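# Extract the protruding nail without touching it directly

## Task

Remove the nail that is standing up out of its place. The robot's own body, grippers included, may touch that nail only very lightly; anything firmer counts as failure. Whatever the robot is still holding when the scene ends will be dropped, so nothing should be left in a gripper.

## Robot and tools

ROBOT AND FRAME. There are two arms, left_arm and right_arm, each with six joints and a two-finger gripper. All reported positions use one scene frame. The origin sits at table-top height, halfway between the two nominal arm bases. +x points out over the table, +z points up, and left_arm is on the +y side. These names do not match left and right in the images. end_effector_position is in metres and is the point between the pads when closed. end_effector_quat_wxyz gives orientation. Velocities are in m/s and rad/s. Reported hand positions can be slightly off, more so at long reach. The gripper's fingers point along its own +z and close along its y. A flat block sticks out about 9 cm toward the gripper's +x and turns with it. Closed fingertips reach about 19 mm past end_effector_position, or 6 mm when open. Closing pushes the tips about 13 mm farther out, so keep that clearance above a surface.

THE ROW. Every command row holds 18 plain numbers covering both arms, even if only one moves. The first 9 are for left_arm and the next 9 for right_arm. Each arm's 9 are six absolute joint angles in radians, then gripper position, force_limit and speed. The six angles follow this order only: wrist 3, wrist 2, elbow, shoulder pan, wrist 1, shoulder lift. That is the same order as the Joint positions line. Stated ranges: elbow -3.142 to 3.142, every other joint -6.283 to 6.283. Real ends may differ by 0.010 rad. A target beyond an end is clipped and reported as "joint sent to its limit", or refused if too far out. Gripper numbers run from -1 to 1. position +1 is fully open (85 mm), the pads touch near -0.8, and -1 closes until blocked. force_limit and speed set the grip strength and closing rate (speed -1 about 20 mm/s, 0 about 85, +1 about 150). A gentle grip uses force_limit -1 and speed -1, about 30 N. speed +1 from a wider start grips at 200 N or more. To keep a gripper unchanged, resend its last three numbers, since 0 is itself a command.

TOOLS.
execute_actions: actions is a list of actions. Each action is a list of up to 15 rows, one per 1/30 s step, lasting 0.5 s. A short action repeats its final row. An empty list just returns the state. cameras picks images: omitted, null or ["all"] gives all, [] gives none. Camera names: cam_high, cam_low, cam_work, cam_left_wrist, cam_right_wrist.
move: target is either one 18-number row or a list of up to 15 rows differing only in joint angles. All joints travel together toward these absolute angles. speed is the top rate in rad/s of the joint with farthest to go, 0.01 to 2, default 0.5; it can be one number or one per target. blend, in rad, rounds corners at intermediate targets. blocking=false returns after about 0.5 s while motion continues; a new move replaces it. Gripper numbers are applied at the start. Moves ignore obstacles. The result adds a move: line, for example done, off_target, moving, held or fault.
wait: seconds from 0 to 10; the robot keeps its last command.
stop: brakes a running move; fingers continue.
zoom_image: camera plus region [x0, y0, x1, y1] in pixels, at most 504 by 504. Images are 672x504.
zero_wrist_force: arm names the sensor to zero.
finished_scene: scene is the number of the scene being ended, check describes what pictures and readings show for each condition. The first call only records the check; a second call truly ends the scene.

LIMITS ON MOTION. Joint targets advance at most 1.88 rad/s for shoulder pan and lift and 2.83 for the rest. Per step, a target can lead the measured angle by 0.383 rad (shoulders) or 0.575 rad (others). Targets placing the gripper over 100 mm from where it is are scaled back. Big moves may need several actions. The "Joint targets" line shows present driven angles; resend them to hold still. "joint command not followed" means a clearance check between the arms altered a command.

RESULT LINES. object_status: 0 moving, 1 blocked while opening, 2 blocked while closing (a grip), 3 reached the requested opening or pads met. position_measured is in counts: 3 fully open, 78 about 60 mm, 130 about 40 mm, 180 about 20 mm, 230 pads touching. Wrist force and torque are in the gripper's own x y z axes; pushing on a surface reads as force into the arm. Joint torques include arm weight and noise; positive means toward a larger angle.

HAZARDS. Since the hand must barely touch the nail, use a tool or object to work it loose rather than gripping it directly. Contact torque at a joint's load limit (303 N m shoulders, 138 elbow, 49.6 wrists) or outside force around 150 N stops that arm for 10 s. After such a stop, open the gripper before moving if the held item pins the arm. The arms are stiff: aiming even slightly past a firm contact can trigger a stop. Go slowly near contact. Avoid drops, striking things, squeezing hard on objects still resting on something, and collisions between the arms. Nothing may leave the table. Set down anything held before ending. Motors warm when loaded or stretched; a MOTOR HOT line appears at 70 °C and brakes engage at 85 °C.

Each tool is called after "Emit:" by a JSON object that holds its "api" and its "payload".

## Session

Emit:
{"api": "execute_actions", "payload": {"actions": []}}

Scene clock: 0.00 s.
left_arm: end_effector_position=(+0.3962, +0.7907, +0.1429) position_measured=3 object_status=3 end_effector_quat_wxyz=(-0.054, +0.451, +0.878, +0.154) end_effector_velocity=(+0.000, +0.000, +0.000) end_effector_angular_velocity=(+0.000, +0.001, +0.000) | right_arm: end_effector_position=(+0.4453, -0.4000, +0.3594) position_measured=3 object_status=3 end_effector_quat_wxyz=(-0.091, +0.981, +0.054, +0.161) end_effector_velocity=(+0.000, +0.000, +0.000) end_effector_angular_velocity=(-0.001, +0.000, +0.000)
Joint names: [wrist 3, wrist 2, elbow, shoulder pan, wrist 1, shoulder lift]
Joint positions: left_arm=[0.893 -1.244 2.472 -0.044 -2.311 -1.759] | right_arm=[-2.28 1.419 -2.409 4.141 -1.173 -0.789]
Joint velocities: left_arm=[0 0 0 0 0 0.001] | right_arm=[-0.001 0 0 -0.001 0 -0.001]
Joint torques (N m): no reading
Motor temperatures (°C): left_arm=[32 32 29 27 35 30] | right_arm=[34 25 29 31 37 30]
Wrist force (N): no reading
Wrist torque (N m): no reading
Wrist force, peak (N): no reading
Joint targets: left_arm=[0.893 -1.244 2.472 -0.044 -2.311 -1.759] | right_arm=[-2.280 1.419 -2.409 4.141 -1.173 -0.789]
Tool commands: left_gripper/position=+1.0 left_gripper/force_limit=+1.0 left_gripper/speed=+1.0 right_gripper/position=+1.0 right_gripper/force_limit=+1.0 right_gripper/speed=+1.0

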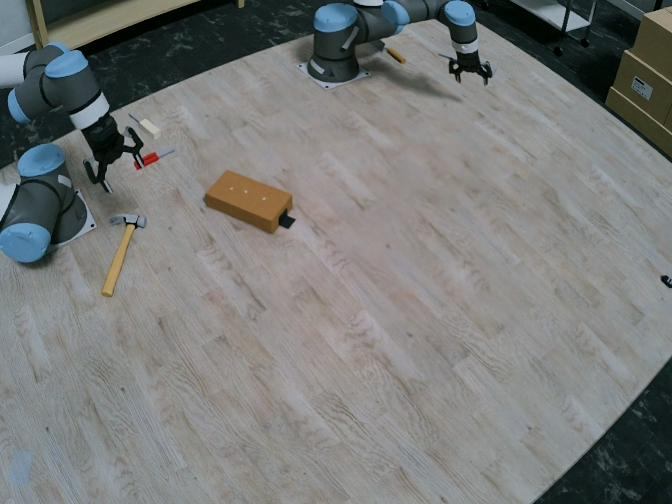

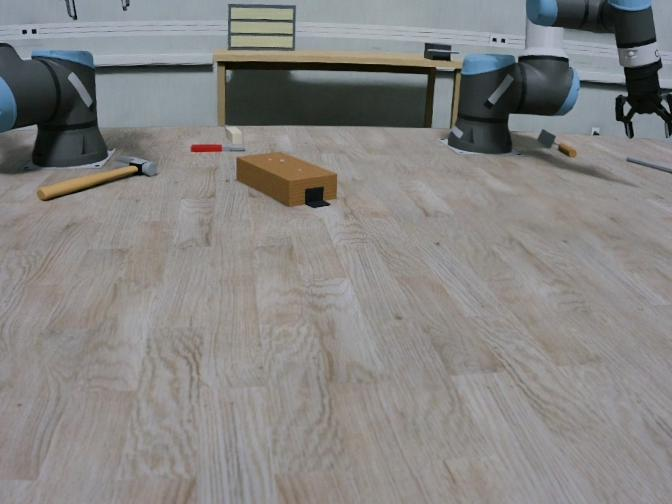

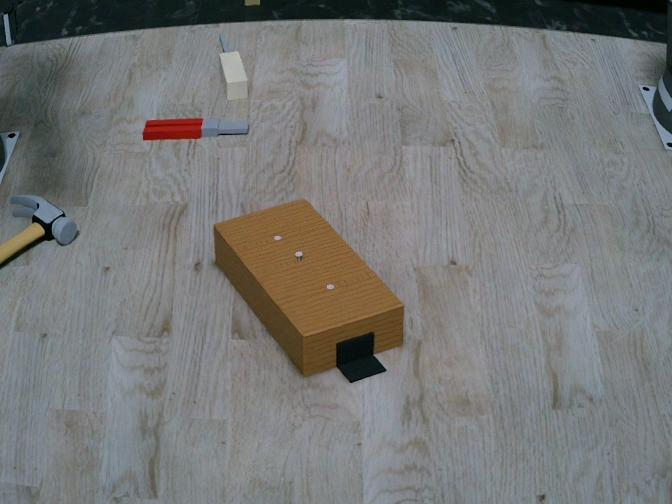

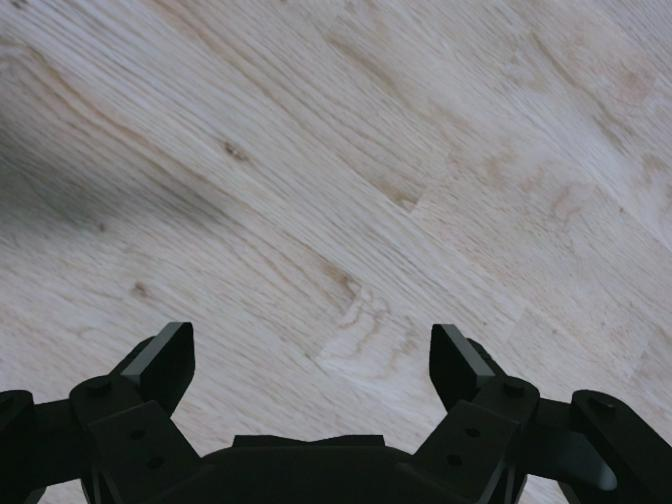

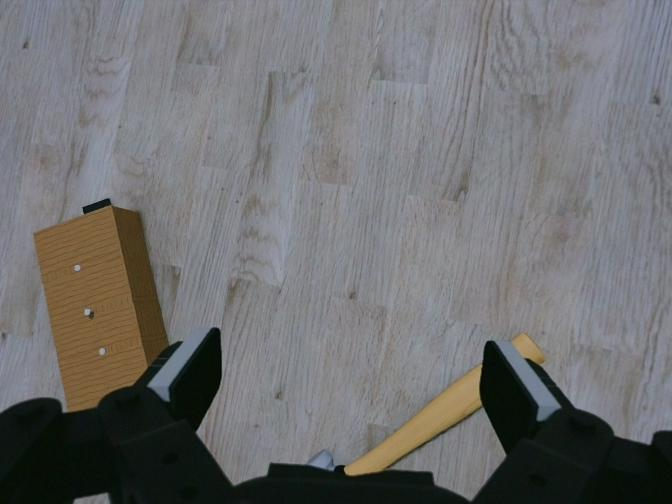

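Emit:
{"api": "move", "payload": {"target": [0.893,-1.244,2.472,-0.044,-2.311,-1.759,1,1,1,0.727,2.366,-2.3276,3.328,-1.5596,-1.5018,1,1,1], "speed": 0.6, "cameras": ["cam_high","cam_right_wrist","cam_work"]}}

Scene clock: 10.00 s.
left_arm: end_effector_position=(+0.3966, +0.7906, +0.1432) position_measured=3 object_status=3 end_effector_quat_wxyz=(-0.053, +0.451, +0.877, +0.154) end_effector_velocity=(+0.000, +0.001, +0.000) end_effector_angular_velocity=(+0.001, +0.001, +0.001) | right_arm: end_effector_position=(+0.4322, -0.4771, +0.1991) position_measured=3 object_status=3 end_effector_quat_wxyz=(-0.436, +0.357, +0.804, +0.193) end_effector_velocity=(+0.000, +0.000, +0.000) end_effector_angular_velocity=(+0.000, +0.000, -0.002)
Joint names: [wrist 3, wrist 2, elbow, shoulder pan, wrist 1, shoulder lift]
Joint positions: left_arm=[0.893 -1.244 2.472 -0.044 -2.311 -1.759] | right_arm=[0.727 2.366 -2.328 3.328 -1.56 -1.502]
Joint velocities: left_arm=[0 0.001 0 0.001 0 0.001] | right_arm=[0.001 0.001 0 -0.001 0.001 0]
Joint torques (N m): left_arm=[2.19 2.38 -45.79 -10.21 -7.93 -36.13] | right_arm=[2.97 5.67 40.04 -17.85 -1.56 22.47]
Motor temperatures (°C): left_arm=[32 32 29 27 35 30] | right_arm=[34 25 29 31 37 30]
Wrist force (N): left_arm=[0.2 -0.1 -0.1] | right_arm=[0.7 1.1 0.2]
Wrist torque (N m): left_arm=[-0.01 -0.03 0.00] | right_arm=[0.23 0.08 0.06]
Wrist force, peak (N): left_arm=[0.1 -0.1 -0.7] | right_arm=[-2.7 0.9 -1.9]
Joint targets: left_arm=[0.893 -1.244 2.472 -0.044 -2.311 -1.759] | right_arm=[0.727 2.366 -2.328 3.328 -1.560 -1.502]
move: done
Images, in order (width x height): cam_high 672x504, cam_work 672x504, cam_right_wrist 672x504.

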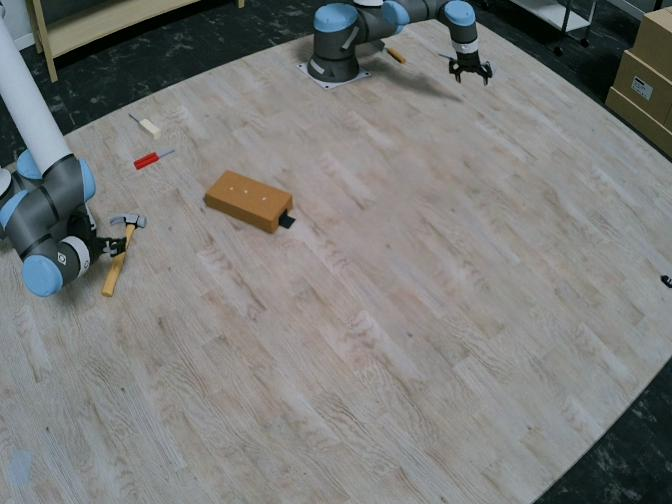

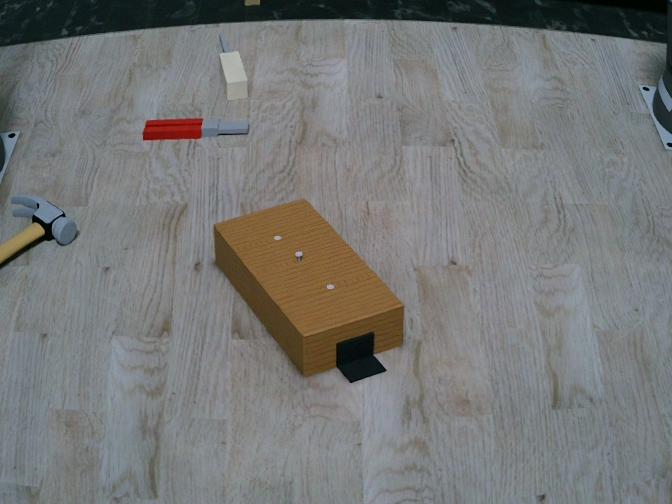

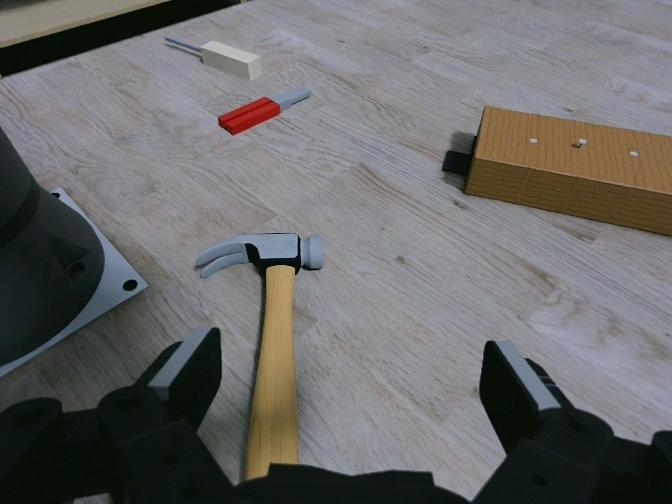

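Emit:
{"api": "move", "payload": {"target": [0.893,-1.244,2.472,-0.044,-2.311,-1.759,1,1,1,0.7252,2.3658,-2.4869,3.3637,-1.3589,-1.5446,1,1,1], "speed": 0.3, "cameras": ["cam_right_wrist","cam_high"]}}

Scene clock: 11.97 s.
left_arm: end_effector_position=(+0.3966, +0.7906, +0.1432) position_measured=3 object_status=3 end_effector_quat_wxyz=(-0.053, +0.451, +0.877, +0.154) end_effector_velocity=(+0.000, +0.000, -0.001) end_effector_angular_velocity=(+0.000, +0.002, +0.001) | right_arm: end_effector_position=(+0.3740, -0.4767, +0.1191) position_measured=3 object_status=3 end_effector_quat_wxyz=(-0.439, +0.342, +0.810, +0.185) end_effector_velocity=(-0.001, +0.000, +0.000) end_effector_angular_velocity=(+0.000, +0.000, +0.000)
Joint names: [wrist 3, wrist 2, elbow, shoulder pan, wrist 1, shoulder lift]
Joint positions: left_arm=[0.893 -1.244 2.472 -0.044 -2.311 -1.759] | right_arm=[0.725 2.366 -2.487 3.364 -1.359 -1.545]
Joint velocities: left_arm=[0 0 -0.001 0.001 0 0.003] | right_arm=[0.001 0 -0.001 0.001 0.002 0.001]
Joint torques (N m): left_arm=[1.84 2.1 -43.46 -7.72 -6.59 -33.8] | right_arm=[-3.03 -1.12 21.16 20.05 6.86 19.45]
Motor temperatures (°C): left_arm=[32 32 29 27 35 30] | right_arm=[34 25 29 31 37 30]
Wrist force (N): left_arm=[0.2 -0.1 -0.5] | right_arm=[0.7 0.4 -0.3]
Wrist torque (N m): left_arm=[-0.02 -0.02 0.00] | right_arm=[0.12 0.08 0.09]
Wrist force, peak (N): left_arm=[0.2 0.0 -0.6] | right_arm=[1.6 2.0 -1.2]
Joint targets: left_arm=[0.893 -1.244 2.472 -0.044 -2.311 -1.759] | right_arm=[0.725 2.366 -2.487 3.364 -1.359 -1.545]
move: done
Images, in order (width x height): cam_high 672x504, cam_right_wrist 672x504.

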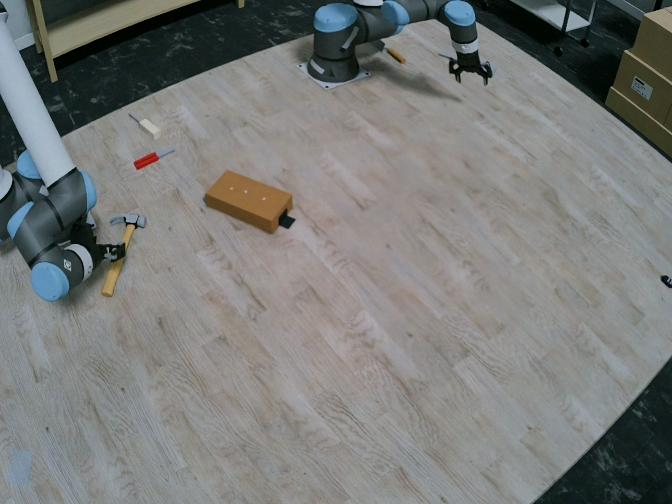

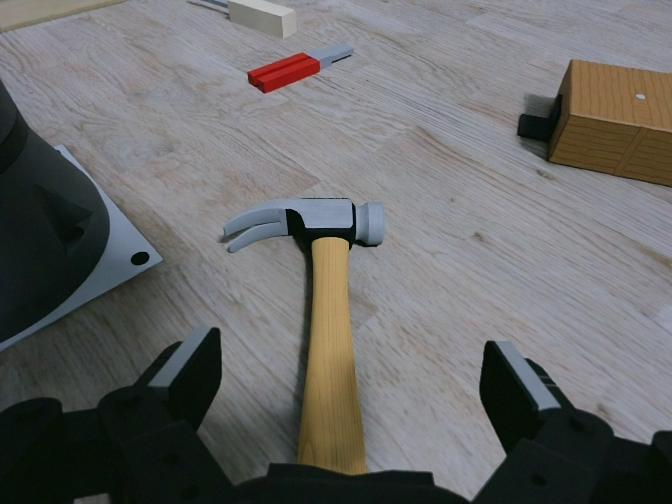

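Emit:
{"api": "move", "payload": {"target": [0.893,-1.244,2.472,-0.044,-2.311,-1.759,1,1,1,0.717,2.3612,-2.5474,3.3565,-1.0903,-1.7586,1,1,1], "speed": 0.15, "cameras": ["cam_right_wrist"]}}

Emit:
{"api": "zoom_image", "payload": {"camera": "cam_right_wrist", "region": [200, 100, 500, 400]}}

Scene clock: 14.73 s.
left_arm: end_effector_position=(+0.3966, +0.7906, +0.1432) position_measured=3 object_status=3 end_effector_quat_wxyz=(-0.053, +0.451, +0.877, +0.154) end_effector_velocity=(+0.000, +0.000, +0.001) end_effector_angular_velocity=(+0.000, -0.002, +0.000) | right_arm: end_effector_position=(+0.3696, -0.4809, +0.0271) position_measured=3 object_status=3 end_effector_quat_wxyz=(-0.439, +0.342, +0.810, +0.185) end_effector_velocity=(+0.000, +0.000, -0.001) end_effector_angular_velocity=(+0.001, -0.001, +0.000)
Joint names: [wrist 3, wrist 2, elbow, shoulder pan, wrist 1, shoulder lift]
Joint positions: left_arm=[0.893 -1.244 2.472 -0.044 -2.311 -1.759] | right_arm=[0.717 2.361 -2.547 3.356 -1.09 -1.759]
Joint velocities: left_arm=[0 0.001 0 0 0 -0.002] | right_arm=[-0.001 0 -0.001 -0.001 0.002 -0.001]
Joint torques (N m): left_arm=[2.3 1.47 -42.06 -7.28 -5.39 -32.73] | right_arm=[-2.83 -1.19 11.94 -17.51 6.85 28.3]
Motor temperatures (°C): left_arm=[32 32 29 27 35 30] | right_arm=[34 25 29 31 37 30]
Wrist force (N): left_arm=[0.3 -0.2 -0.4] | right_arm=[1.4 0.4 -0.1]
Wrist torque (N m): left_arm=[-0.02 -0.05 0.00] | right_arm=[0.18 0.02 0.13]
Wrist force, peak (N): left_arm=[0.5 0.0 -0.5] | right_arm=[1.9 0.4 0.2]
Joint targets: left_arm=[0.893 -1.244 2.472 -0.044 -2.311 -1.759] | right_arm=[0.717 2.361 -2.547 3.357 -1.090 -1.759]
move: done
Images, in order (width x height): cam_right_wrist 672x504.

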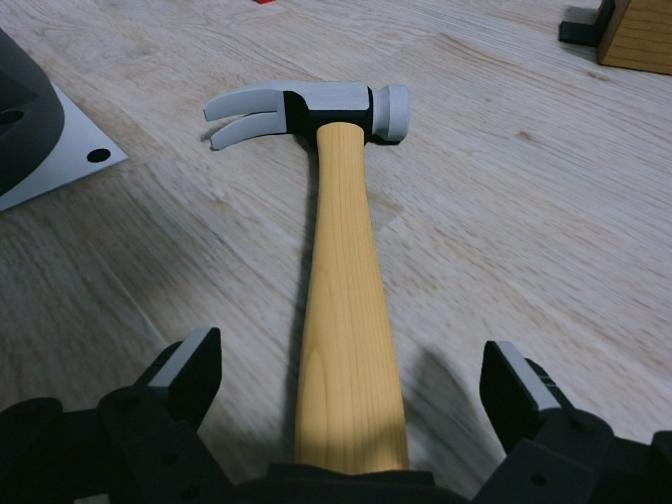

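Scaled by 1.680 from the camera's 672x504 image, which has a finer 960x720 frame.

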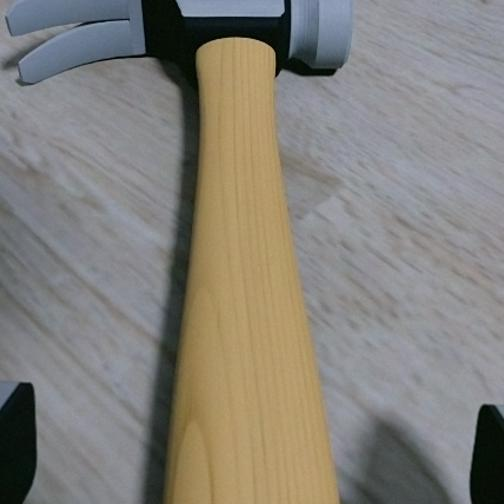

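Emit:
{"api": "move", "payload": {"target": [0.893,-1.244,2.472,-0.044,-2.311,-1.759,1,1,1,0.717,2.3612,-2.5474,3.3565,-1.0903,-1.7586,-1,1,-0.3], "cameras": ["cam_right_wrist"]}}

Emit:
{"api": "move", "payload": {"target": [0.893,-1.244,2.472,-0.044,-2.311,-1.759,1,1,1,0.717,2.3612,-2.4569,3.3565,-1.4795,-1.4599,-1,1,-0.3], "speed": 0.2, "cameras": ["cam_right_wrist","cam_low"]}}

Scene clock: 16.33 s.
left_arm: end_effector_position=(+0.3966, +0.7906, +0.1432) position_measured=3 object_status=3 end_effector_quat_wxyz=(-0.053, +0.451, +0.877, +0.154) end_effector_velocity=(+0.001, +0.000, +0.001) end_effector_angular_velocity=(+0.000, -0.003, +0.000) | right_arm: end_effector_position=(+0.3696, -0.4809, +0.0271) position_measured=151 object_status=2 end_effector_quat_wxyz=(-0.439, +0.342, +0.810, +0.185) end_effector_velocity=(+0.000, -0.001, +0.000) end_effector_angular_velocity=(+0.000, +0.000, -0.003)
Joint names: [wrist 3, wrist 2, elbow, shoulder pan, wrist 1, shoulder lift]
Joint positions: left_arm=[0.893 -1.244 2.472 -0.044 -2.311 -1.759] | right_arm=[0.717 2.361 -2.547 3.356 -1.09 -1.759]
Joint velocities: left_arm=[0 0 -0.002 0 0 -0.001] | right_arm=[0 0 0 -0.003 0 0]
Joint torques (N m): left_arm=[1.69 1.22 -40.09 -7.06 -4.6 -34.91] | right_arm=[-2.77 -0.58 16.64 -12 4.55 27.67]
Motor temperatures (°C): left_arm=[32 32 29 27 35 30] | right_arm=[34 25 29 31 37 30]
Wrist force (N): left_arm=[0.2 0.0 -0.3] | right_arm=[19.4 -6.0 -24.6]
Wrist torque (N m): left_arm=[0.00 -0.03 0.00] | right_arm=[1.04 0.21 -0.06]
Wrist force, peak (N): left_arm=[0.4 -0.1 -0.4] | right_arm=[20.4 -6.2 -25.2]
Joint targets: left_arm=[0.893 -1.244 2.472 -0.044 -2.311 -1.759] | right_arm=[0.717 2.361 -2.547 3.357 -1.090 -1.759]
move: done
Images, in order (width x height): cam_right_wrist 672x504.

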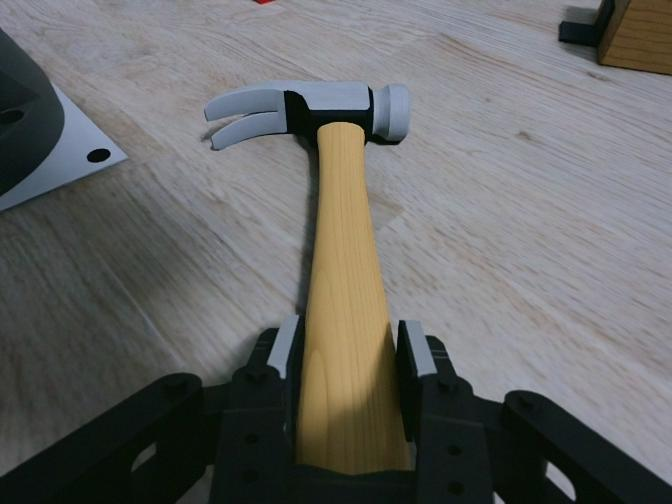

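Scene clock: 18.70 s.
left_arm: end_effector_position=(+0.3966, +0.7906, +0.1432) position_measured=3 object_status=3 end_effector_quat_wxyz=(-0.053, +0.451, +0.877, +0.154) end_effector_velocity=(+0.000, +0.000, -0.001) end_effector_angular_velocity=(+0.000, +0.001, +0.000) | right_arm: end_effector_position=(+0.3697, -0.4809, +0.1590) position_measured=151 object_status=2 end_effector_quat_wxyz=(-0.439, +0.342, +0.810, +0.185) end_effector_velocity=(+0.000, +0.000, +0.000) end_effector_angular_velocity=(+0.000, +0.002, +0.000)
Joint names: [wrist 3, wrist 2, elbow, shoulder pan, wrist 1, shoulder lift]
Joint positions: left_arm=[0.893 -1.244 2.472 -0.044 -2.311 -1.759] | right_arm=[0.717 2.361 -2.457 3.356 -1.479 -1.46]
Joint velocities: left_arm=[0 0 0 -0.001 0 0.001] | right_arm=[0 0 0.001 0 -0.002 0]
Joint torques (N m): left_arm=[1.89 0.76 -35.76 -6.09 -2.81 -34.14] | right_arm=[-1.33 6.02 39.1 8.09 -1.84 41.14]
Motor temperatures (°C): left_arm=[32 32 29 27 35 30] | right_arm=[34 25 29 31 37 30]
Wrist force (N): left_arm=[0.0 -0.2 -0.1] | right_arm=[-3.5 0.7 3.4]
Wrist torque (N m): left_arm=[-0.03 0.00 0.00] | right_arm=[0.20 -0.64 0.07]
Wrist force, peak (N): left_arm=[0.5 -0.1 -0.7] | right_arm=[19.7 -6.0 -24.7]
Joint targets: left_arm=[0.893 -1.244 2.472 -0.044 -2.311 -1.759] | right_arm=[0.717 2.361 -2.457 3.357 -1.480 -1.460]
move: done
Images, in order (width x height): cam_low 672x504, cam_right_wrist 672x504.

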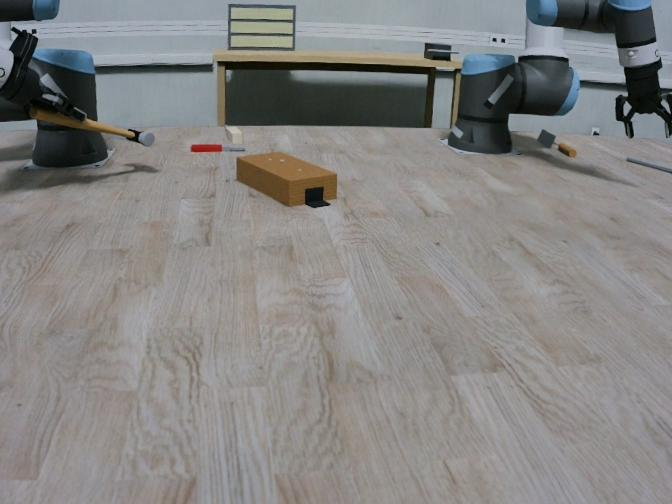

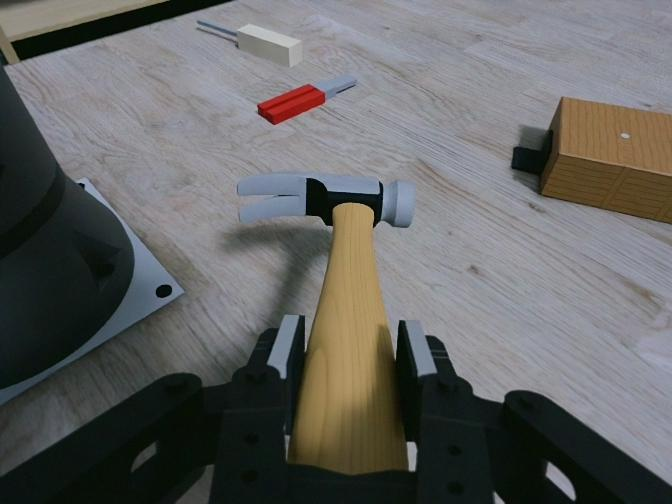

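Emit:
{"api": "move", "payload": {"target": [[0.893,-1.244,2.472,-0.044,-2.311,-1.759,1,1,1,0.717,2.3612,-2.3221,3.3565,-1.7822,-1.292,-1,1,-0.3],[0.893,-1.244,2.472,-0.044,-2.311,-1.759,1,1,1,0.008,2.2838,-2.1699,4.0611,-0.9561,-1.3981,-1,1,-0.3]], "speed": 0.3, "blend": [0.1,0], "cameras": ["cam_right_wrist","cam_low","cam_work"]}}

Scene clock: 25.13 s.
left_arm: end_effector_position=(+0.3966, +0.7906, +0.1432) position_measured=3 object_status=3 end_effector_quat_wxyz=(-0.053, +0.451, +0.877, +0.154) end_effector_velocity=(+0.000, +0.000, +0.001) end_effector_angular_velocity=(+0.001, -0.001, +0.000) | right_arm: end_effector_position=(+0.4144, -0.1108, +0.3593) position_measured=151 object_status=2 end_effector_quat_wxyz=(-0.076, -0.439, +0.824, +0.350) end_effector_velocity=(+0.000, +0.001, +0.000) end_effector_angular_velocity=(+0.002, -0.002, +0.002)
Joint names: [wrist 3, wrist 2, elbow, shoulder pan, wrist 1, shoulder lift]
Joint positions: left_arm=[0.893 -1.244 2.472 -0.044 -2.311 -1.759] | right_arm=[0.008 2.284 -2.17 4.061 -0.956 -1.398]
Joint velocities: left_arm=[0 0.001 -0.001 0 0 -0.001] | right_arm=[-0.001 0 0 0.001 0.003 -0.001]
Joint torques (N m): left_arm=[1.37 0.09 -33.36 -3.56 -1.8 -35.44] | right_arm=[-3.09 0.37 52.12 19.91 9.88 24.29]
Motor temperatures (°C): left_arm=[32 32 29 27 35 30] | right_arm=[34 25 29 31 37 30]
Wrist force (N): left_arm=[0.2 -0.2 -0.3] | right_arm=[-1.9 -1.5 2.5]
Wrist torque (N m): left_arm=[-0.03 -0.02 0.00] | right_arm=[0.53 0.21 0.15]
Wrist force, peak (N): left_arm=[0.6 -0.3 -0.4] | right_arm=[-4.9 -0.2 4.2]
Joint targets: left_arm=[0.893 -1.244 2.472 -0.044 -2.311 -1.759] | right_arm=[0.008 2.284 -2.170 4.061 -0.956 -1.398]
move: done
Images, in order (width x height): cam_low 672x504, cam_work 672x504, cam_right_wrist 672x504.

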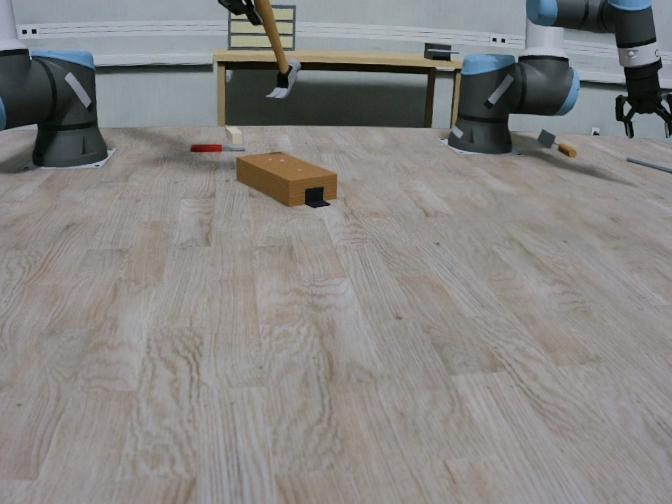

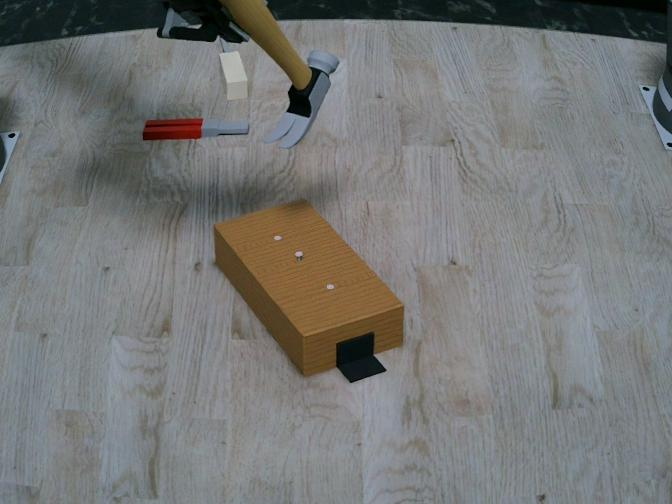

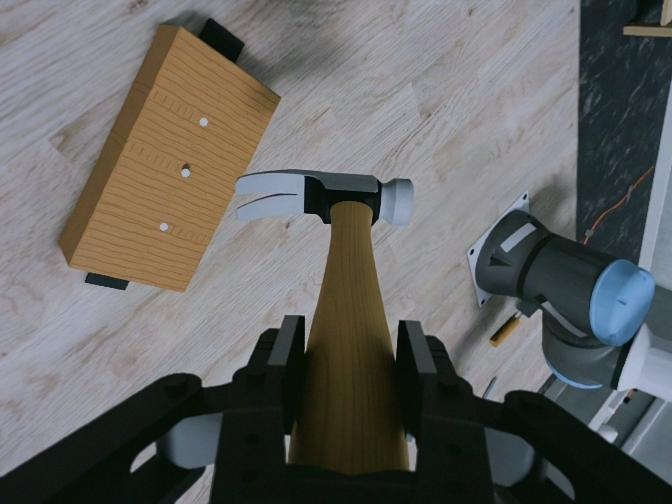

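Emit:
{"api": "execute_actions", "payload": {"actions": []}}

Emit:
{"api": "zoom_image", "payload": {"camera": "cam_right_wrist", "region": [100, 60, 400, 300]}}

Scene clock: 26.70 s.
left_arm: end_effector_position=(+0.3966, +0.7906, +0.1432) position_measured=3 object_status=3 end_effector_quat_wxyz=(-0.053, +0.451, +0.877, +0.154) end_effector_velocity=(+0.000, +0.000, +0.000) end_effector_angular_velocity=(+0.000, -0.001, +0.000) | right_arm: end_effector_position=(+0.4144, -0.1107, +0.3594) position_measured=151 object_status=2 end_effector_quat_wxyz=(-0.076, -0.439, +0.824, +0.350) end_effector_velocity=(+0.000, +0.000, +0.000) end_effector_angular_velocity=(+0.001, +0.000, +0.000)
Joint names: [wrist 3, wrist 2, elbow, shoulder pan, wrist 1, shoulder lift]
Joint positions: left_arm=[0.893 -1.244 2.472 -0.044 -2.311 -1.759] | right_arm=[0.008 2.284 -2.17 4.061 -0.956 -1.398]
Joint velocities: left_arm=[-0.001 0.001 0 -0.001 0 -0.001] | right_arm=[0 0 0 0.001 0 0.001]
Joint torques (N m): left_arm=[1.51 0.02 -31 1.1 -2.37 -34.06] | right_arm=[-3.06 0.93 48.01 19.4 7.9 23.75]
Motor temperatures (°C): left_arm=[32 32 29 27 35 30] | right_arm=[34 25 29 31 37 30]
Wrist force (N): left_arm=[0.2 0.0 -0.3] | right_arm=[-2.2 -1.4 2.6]
Wrist torque (N m): left_arm=[0.00 -0.03 0.00] | right_arm=[0.55 0.25 0.14]
Wrist force, peak (N): left_arm=[0.1 -0.1 -0.6] | right_arm=[-2.1 -1.7 2.8]
Joint targets: left_arm=[0.893 -1.244 2.472 -0.044 -2.311 -1.759] | right_arm=[0.008 2.284 -2.170 4.061 -0.956 -1.398]
Tool commands: left_gripper/position=+1.0 left_gripper/force_limit=+1.0 left_gripper/speed=+1.0 right_gripper/position=-1.0 right_gripper/force_limit=+1.0 right_gripper/speed=-0.3

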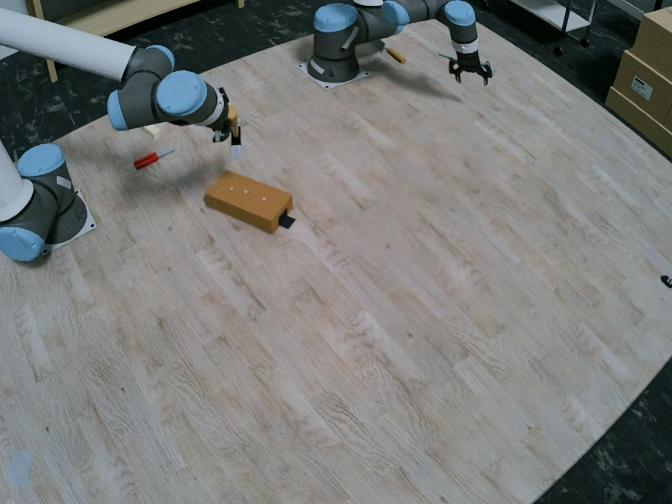

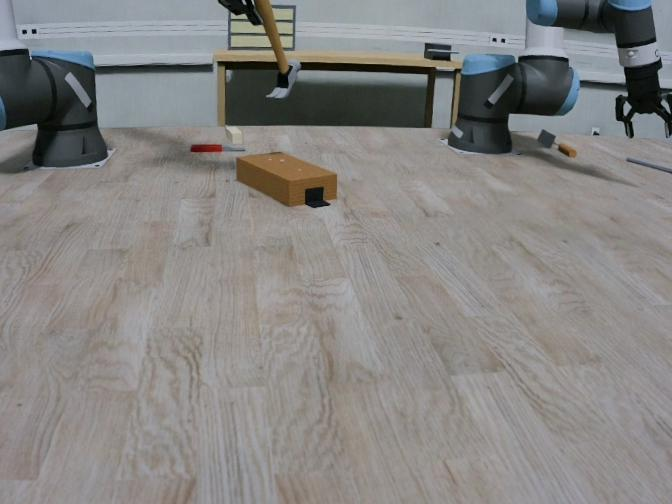

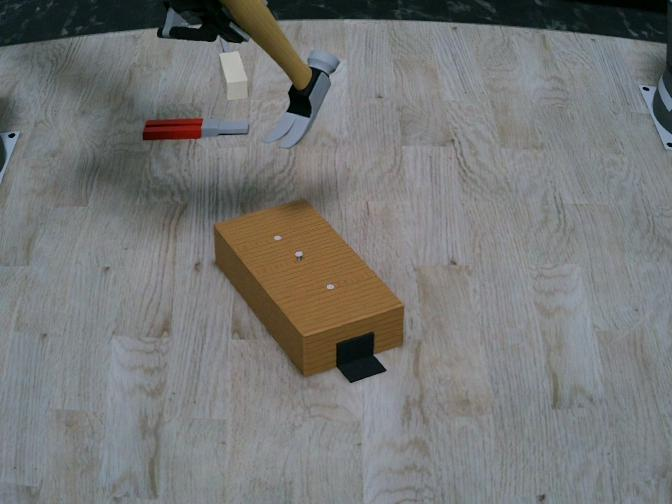

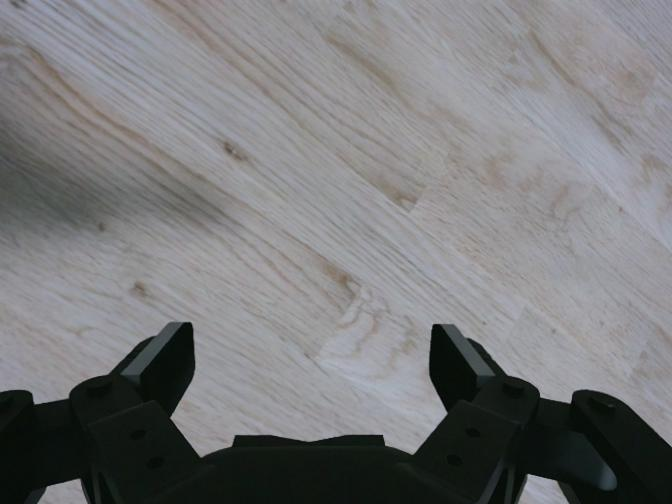

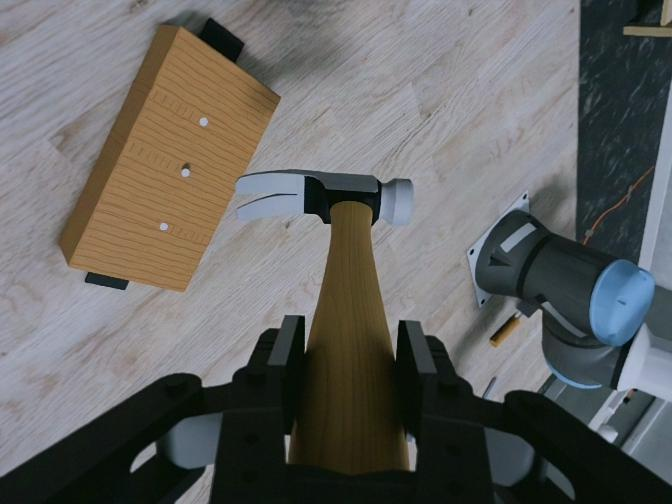

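Scaled by 1.680 from the camera's 672x504 image, which has a finer 960x720 frame.

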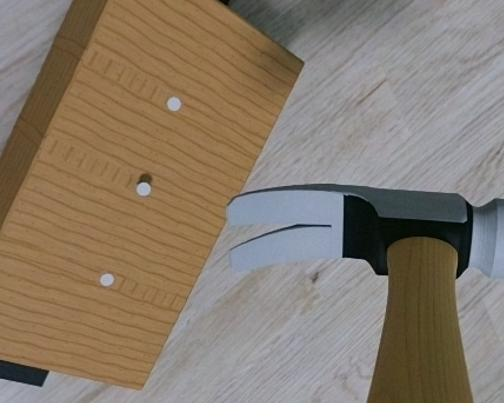

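Emit:
{"api": "move", "payload": {"target": [0.893,-1.244,2.472,-0.044,-2.311,-1.759,1,1,1,0.008,2.2838,-2.2262,4.0611,-0.8515,-1.4464,-1,1,-0.3], "speed": 0.15, "cameras": ["cam_work","cam_right_wrist","cam_low"]}}

Emit:
{"api": "zoom_image", "payload": {"camera": "cam_right_wrist", "region": [100, 60, 400, 300]}}

Emit:
{"api": "zoom_image", "payload": {"camera": "cam_low", "region": [200, 30, 380, 220]}}

Scene clock: 30.43 s.
left_arm: end_effector_position=(+0.3966, +0.7906, +0.1432) position_measured=3 object_status=3 end_effector_quat_wxyz=(-0.053, +0.451, +0.877, +0.154) end_effector_velocity=(+0.000, +0.000, -0.001) end_effector_angular_velocity=(-0.001, +0.001, +0.000) | right_arm: end_effector_position=(+0.4154, -0.1093, +0.3108) position_measured=151 object_status=2 end_effector_quat_wxyz=(-0.076, -0.439, +0.824, +0.350) end_effector_velocity=(+0.000, +0.000, -0.001) end_effector_angular_velocity=(-0.001, +0.000, +0.000)
Joint names: [wrist 3, wrist 2, elbow, shoulder pan, wrist 1, shoulder lift]
Joint positions: left_arm=[0.893 -1.244 2.472 -0.044 -2.311 -1.759] | right_arm=[0.008 2.284 -2.226 4.061 -0.852 -1.446]
Joint velocities: left_arm=[0 -0.001 0.001 0 0 0] | right_arm=[0 0 -0.001 0 0.002 -0.002]
Joint torques (N m): left_arm=[1.62 0.61 -32.65 2.44 -1.88 -32.5] | right_arm=[-2.86 1.73 37.22 17.53 9.86 26.38]
Motor temperatures (°C): left_arm=[32 32 29 27 35 30] | right_arm=[34 25 29 31 37 30]
Wrist force (N): left_arm=[0.1 -0.1 -0.3] | right_arm=[-1.6 -1.3 2.4]
Wrist torque (N m): left_arm=[-0.01 -0.01 0.00] | right_arm=[0.51 0.14 0.10]
Wrist force, peak (N): left_arm=[0.3 0.0 -0.6] | right_arm=[-1.3 -2.3 3.0]
Joint targets: left_arm=[0.893 -1.244 2.472 -0.044 -2.311 -1.759] | right_arm=[0.008 2.284 -2.226 4.061 -0.852 -1.446]
move: done
Images, in order (width x height): cam_low 672x504, cam_work 672x504, cam_right_wrist 672x504.

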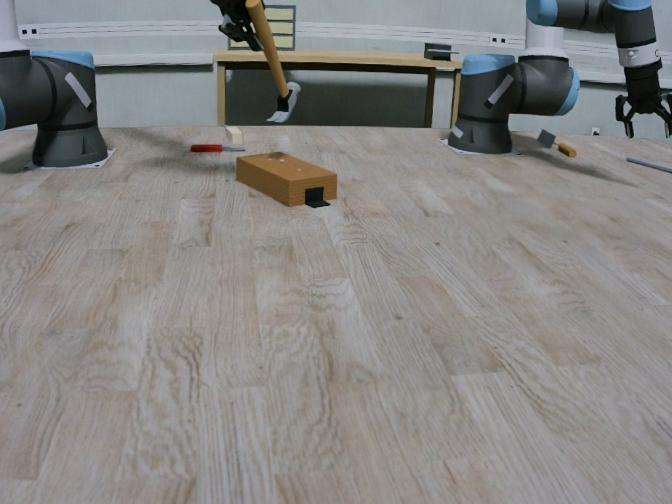

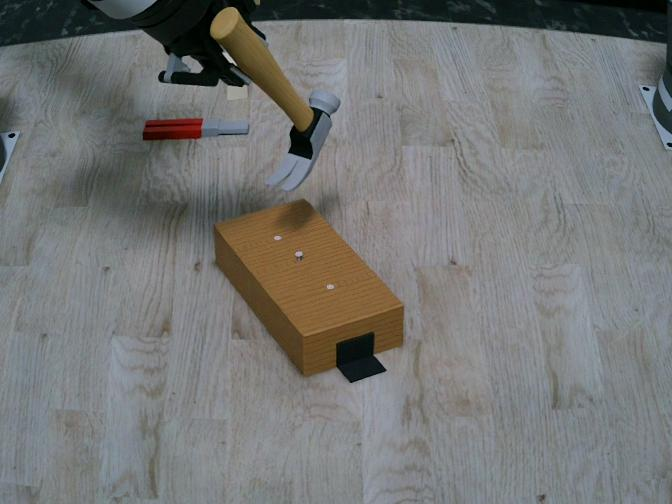

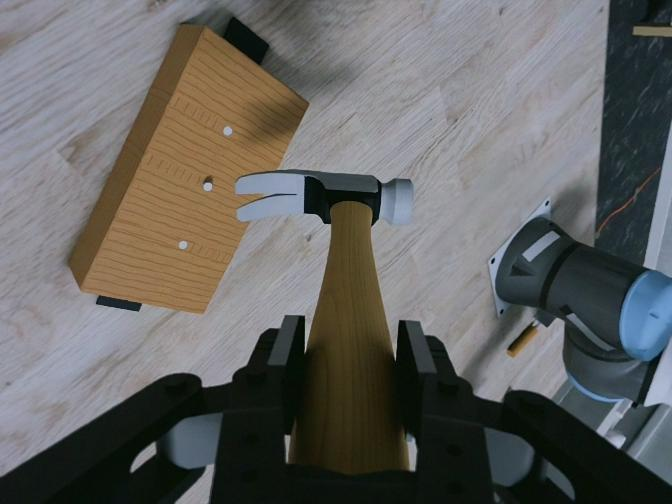

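Scaled by 1.680 from the camera's 672x504 image, which has a finer 960x720 frame.

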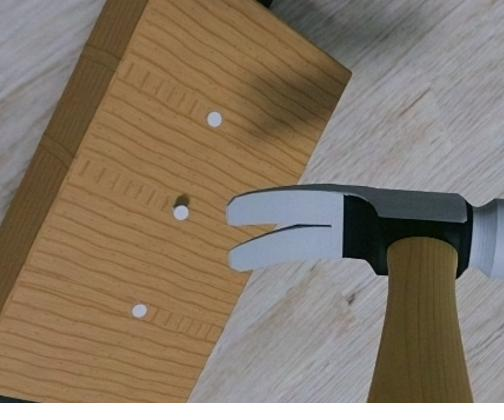

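Scaled by 2.653 from the camera's 672x504 image, which has a finer 960x720 frame.

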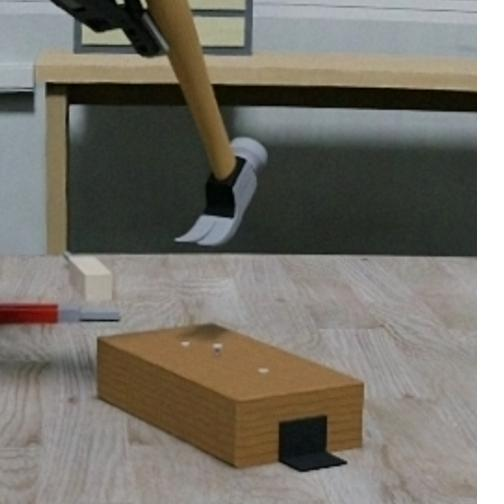

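Emit:
{"api": "move", "payload": {"target": [0.893,-1.244,2.472,-0.044,-2.311,-1.759,1,1,1,0.0939,2.2695,-2.3022,4.1281,-0.6787,-1.4875,-1,1,-0.3], "speed": 0.15, "cameras": ["cam_work","cam_right_wrist","cam_low"]}}

Emit:
{"api": "zoom_image", "payload": {"camera": "cam_right_wrist", "region": [100, 60, 400, 300]}}

Emit:
{"api": "zoom_image", "payload": {"camera": "cam_low", "region": [200, 30, 380, 220]}}

Scene clock: 33.17 s.
left_arm: end_effector_position=(+0.3966, +0.7906, +0.1432) position_measured=3 object_status=3 end_effector_quat_wxyz=(-0.053, +0.451, +0.877, +0.154) end_effector_velocity=(+0.000, +0.000, +0.000) end_effector_angular_velocity=(+0.000, +0.001, -0.001) | right_arm: end_effector_position=(+0.3856, -0.0903, +0.2643) position_measured=151 object_status=2 end_effector_quat_wxyz=(-0.076, -0.439, +0.824, +0.350) end_effector_velocity=(+0.000, +0.000, +0.000) end_effector_angular_velocity=(+0.002, -0.002, +0.000)
Joint names: [wrist 3, wrist 2, elbow, shoulder pan, wrist 1, shoulder lift]
Joint positions: left_arm=[0.893 -1.244 2.472 -0.044 -2.311 -1.759] | right_arm=[0.094 2.27 -2.302 4.128 -0.679 -1.487]
Joint velocities: left_arm=[0 0 0 -0.001 0 0] | right_arm=[0 0 -0.001 0 0.003 0]
Joint torques (N m): left_arm=[1.79 0.1 -32.8 2.11 -2.39 -29.1] | right_arm=[2.89 0.49 33.85 20.44 10.2 27.75]
Motor temperatures (°C): left_arm=[32 32 29 27 35 30] | right_arm=[34 25 29 31 37 30]
Wrist force (N): left_arm=[0.2 -0.4 -0.5] | right_arm=[-1.0 -1.0 2.6]
Wrist torque (N m): left_arm=[-0.06 -0.02 0.00] | right_arm=[0.51 -0.04 0.06]
Wrist force, peak (N): left_arm=[0.2 -0.4 -0.5] | right_arm=[-1.2 -1.4 3.3]
Joint targets: left_arm=[0.893 -1.244 2.472 -0.044 -2.311 -1.759] | right_arm=[0.094 2.269 -2.302 4.128 -0.679 -1.487]
move: done
Images, in order (width x height): cam_low 672x504, cam_work 672x504, cam_right_wrist 672x504.

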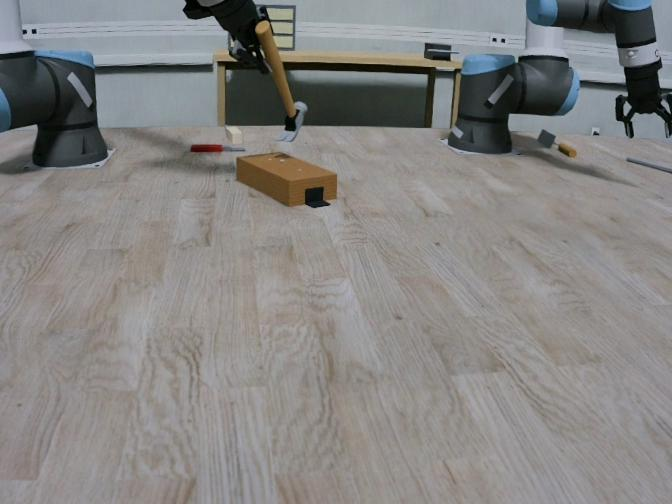

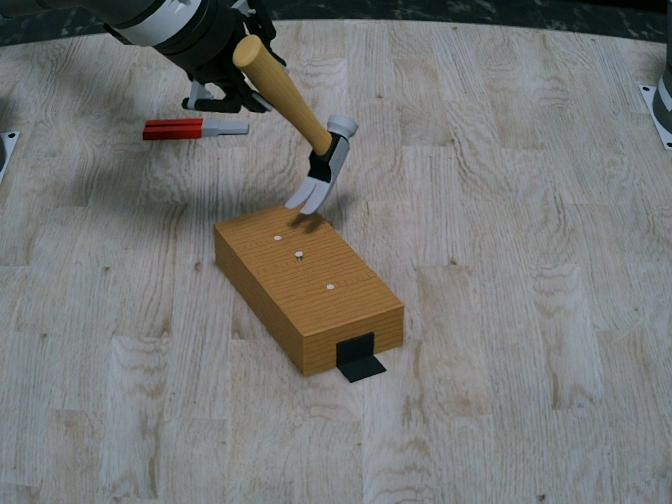

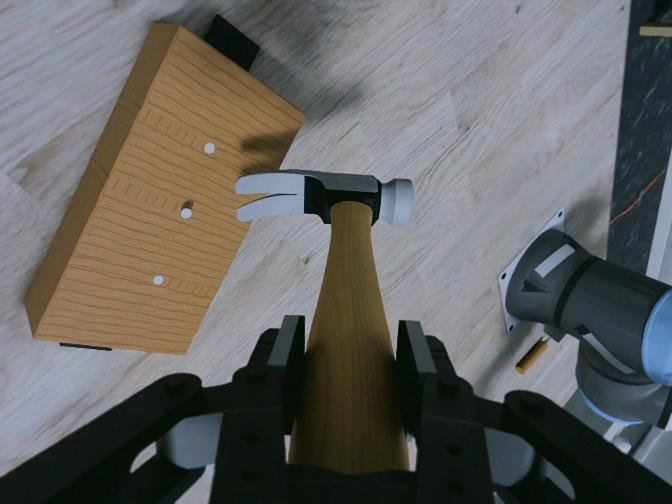

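Scaled by 1.680 from the camera's 672x504 image, which has a finer 960x720 frame.

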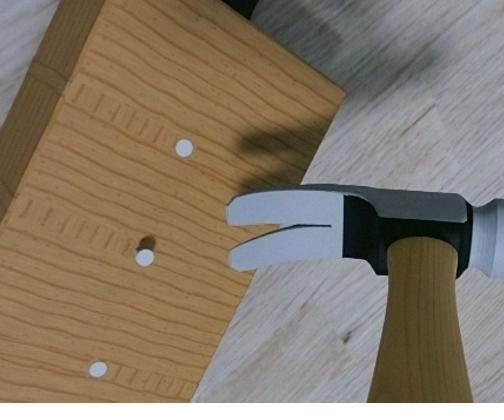

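Scaled by 2.653 from the camera's 672x504 image, which has a finer 960x720 frame.

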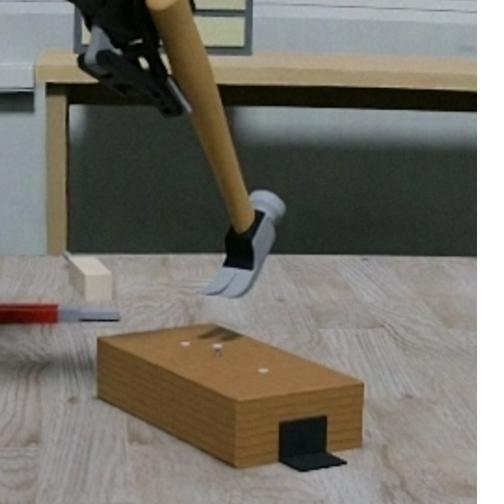

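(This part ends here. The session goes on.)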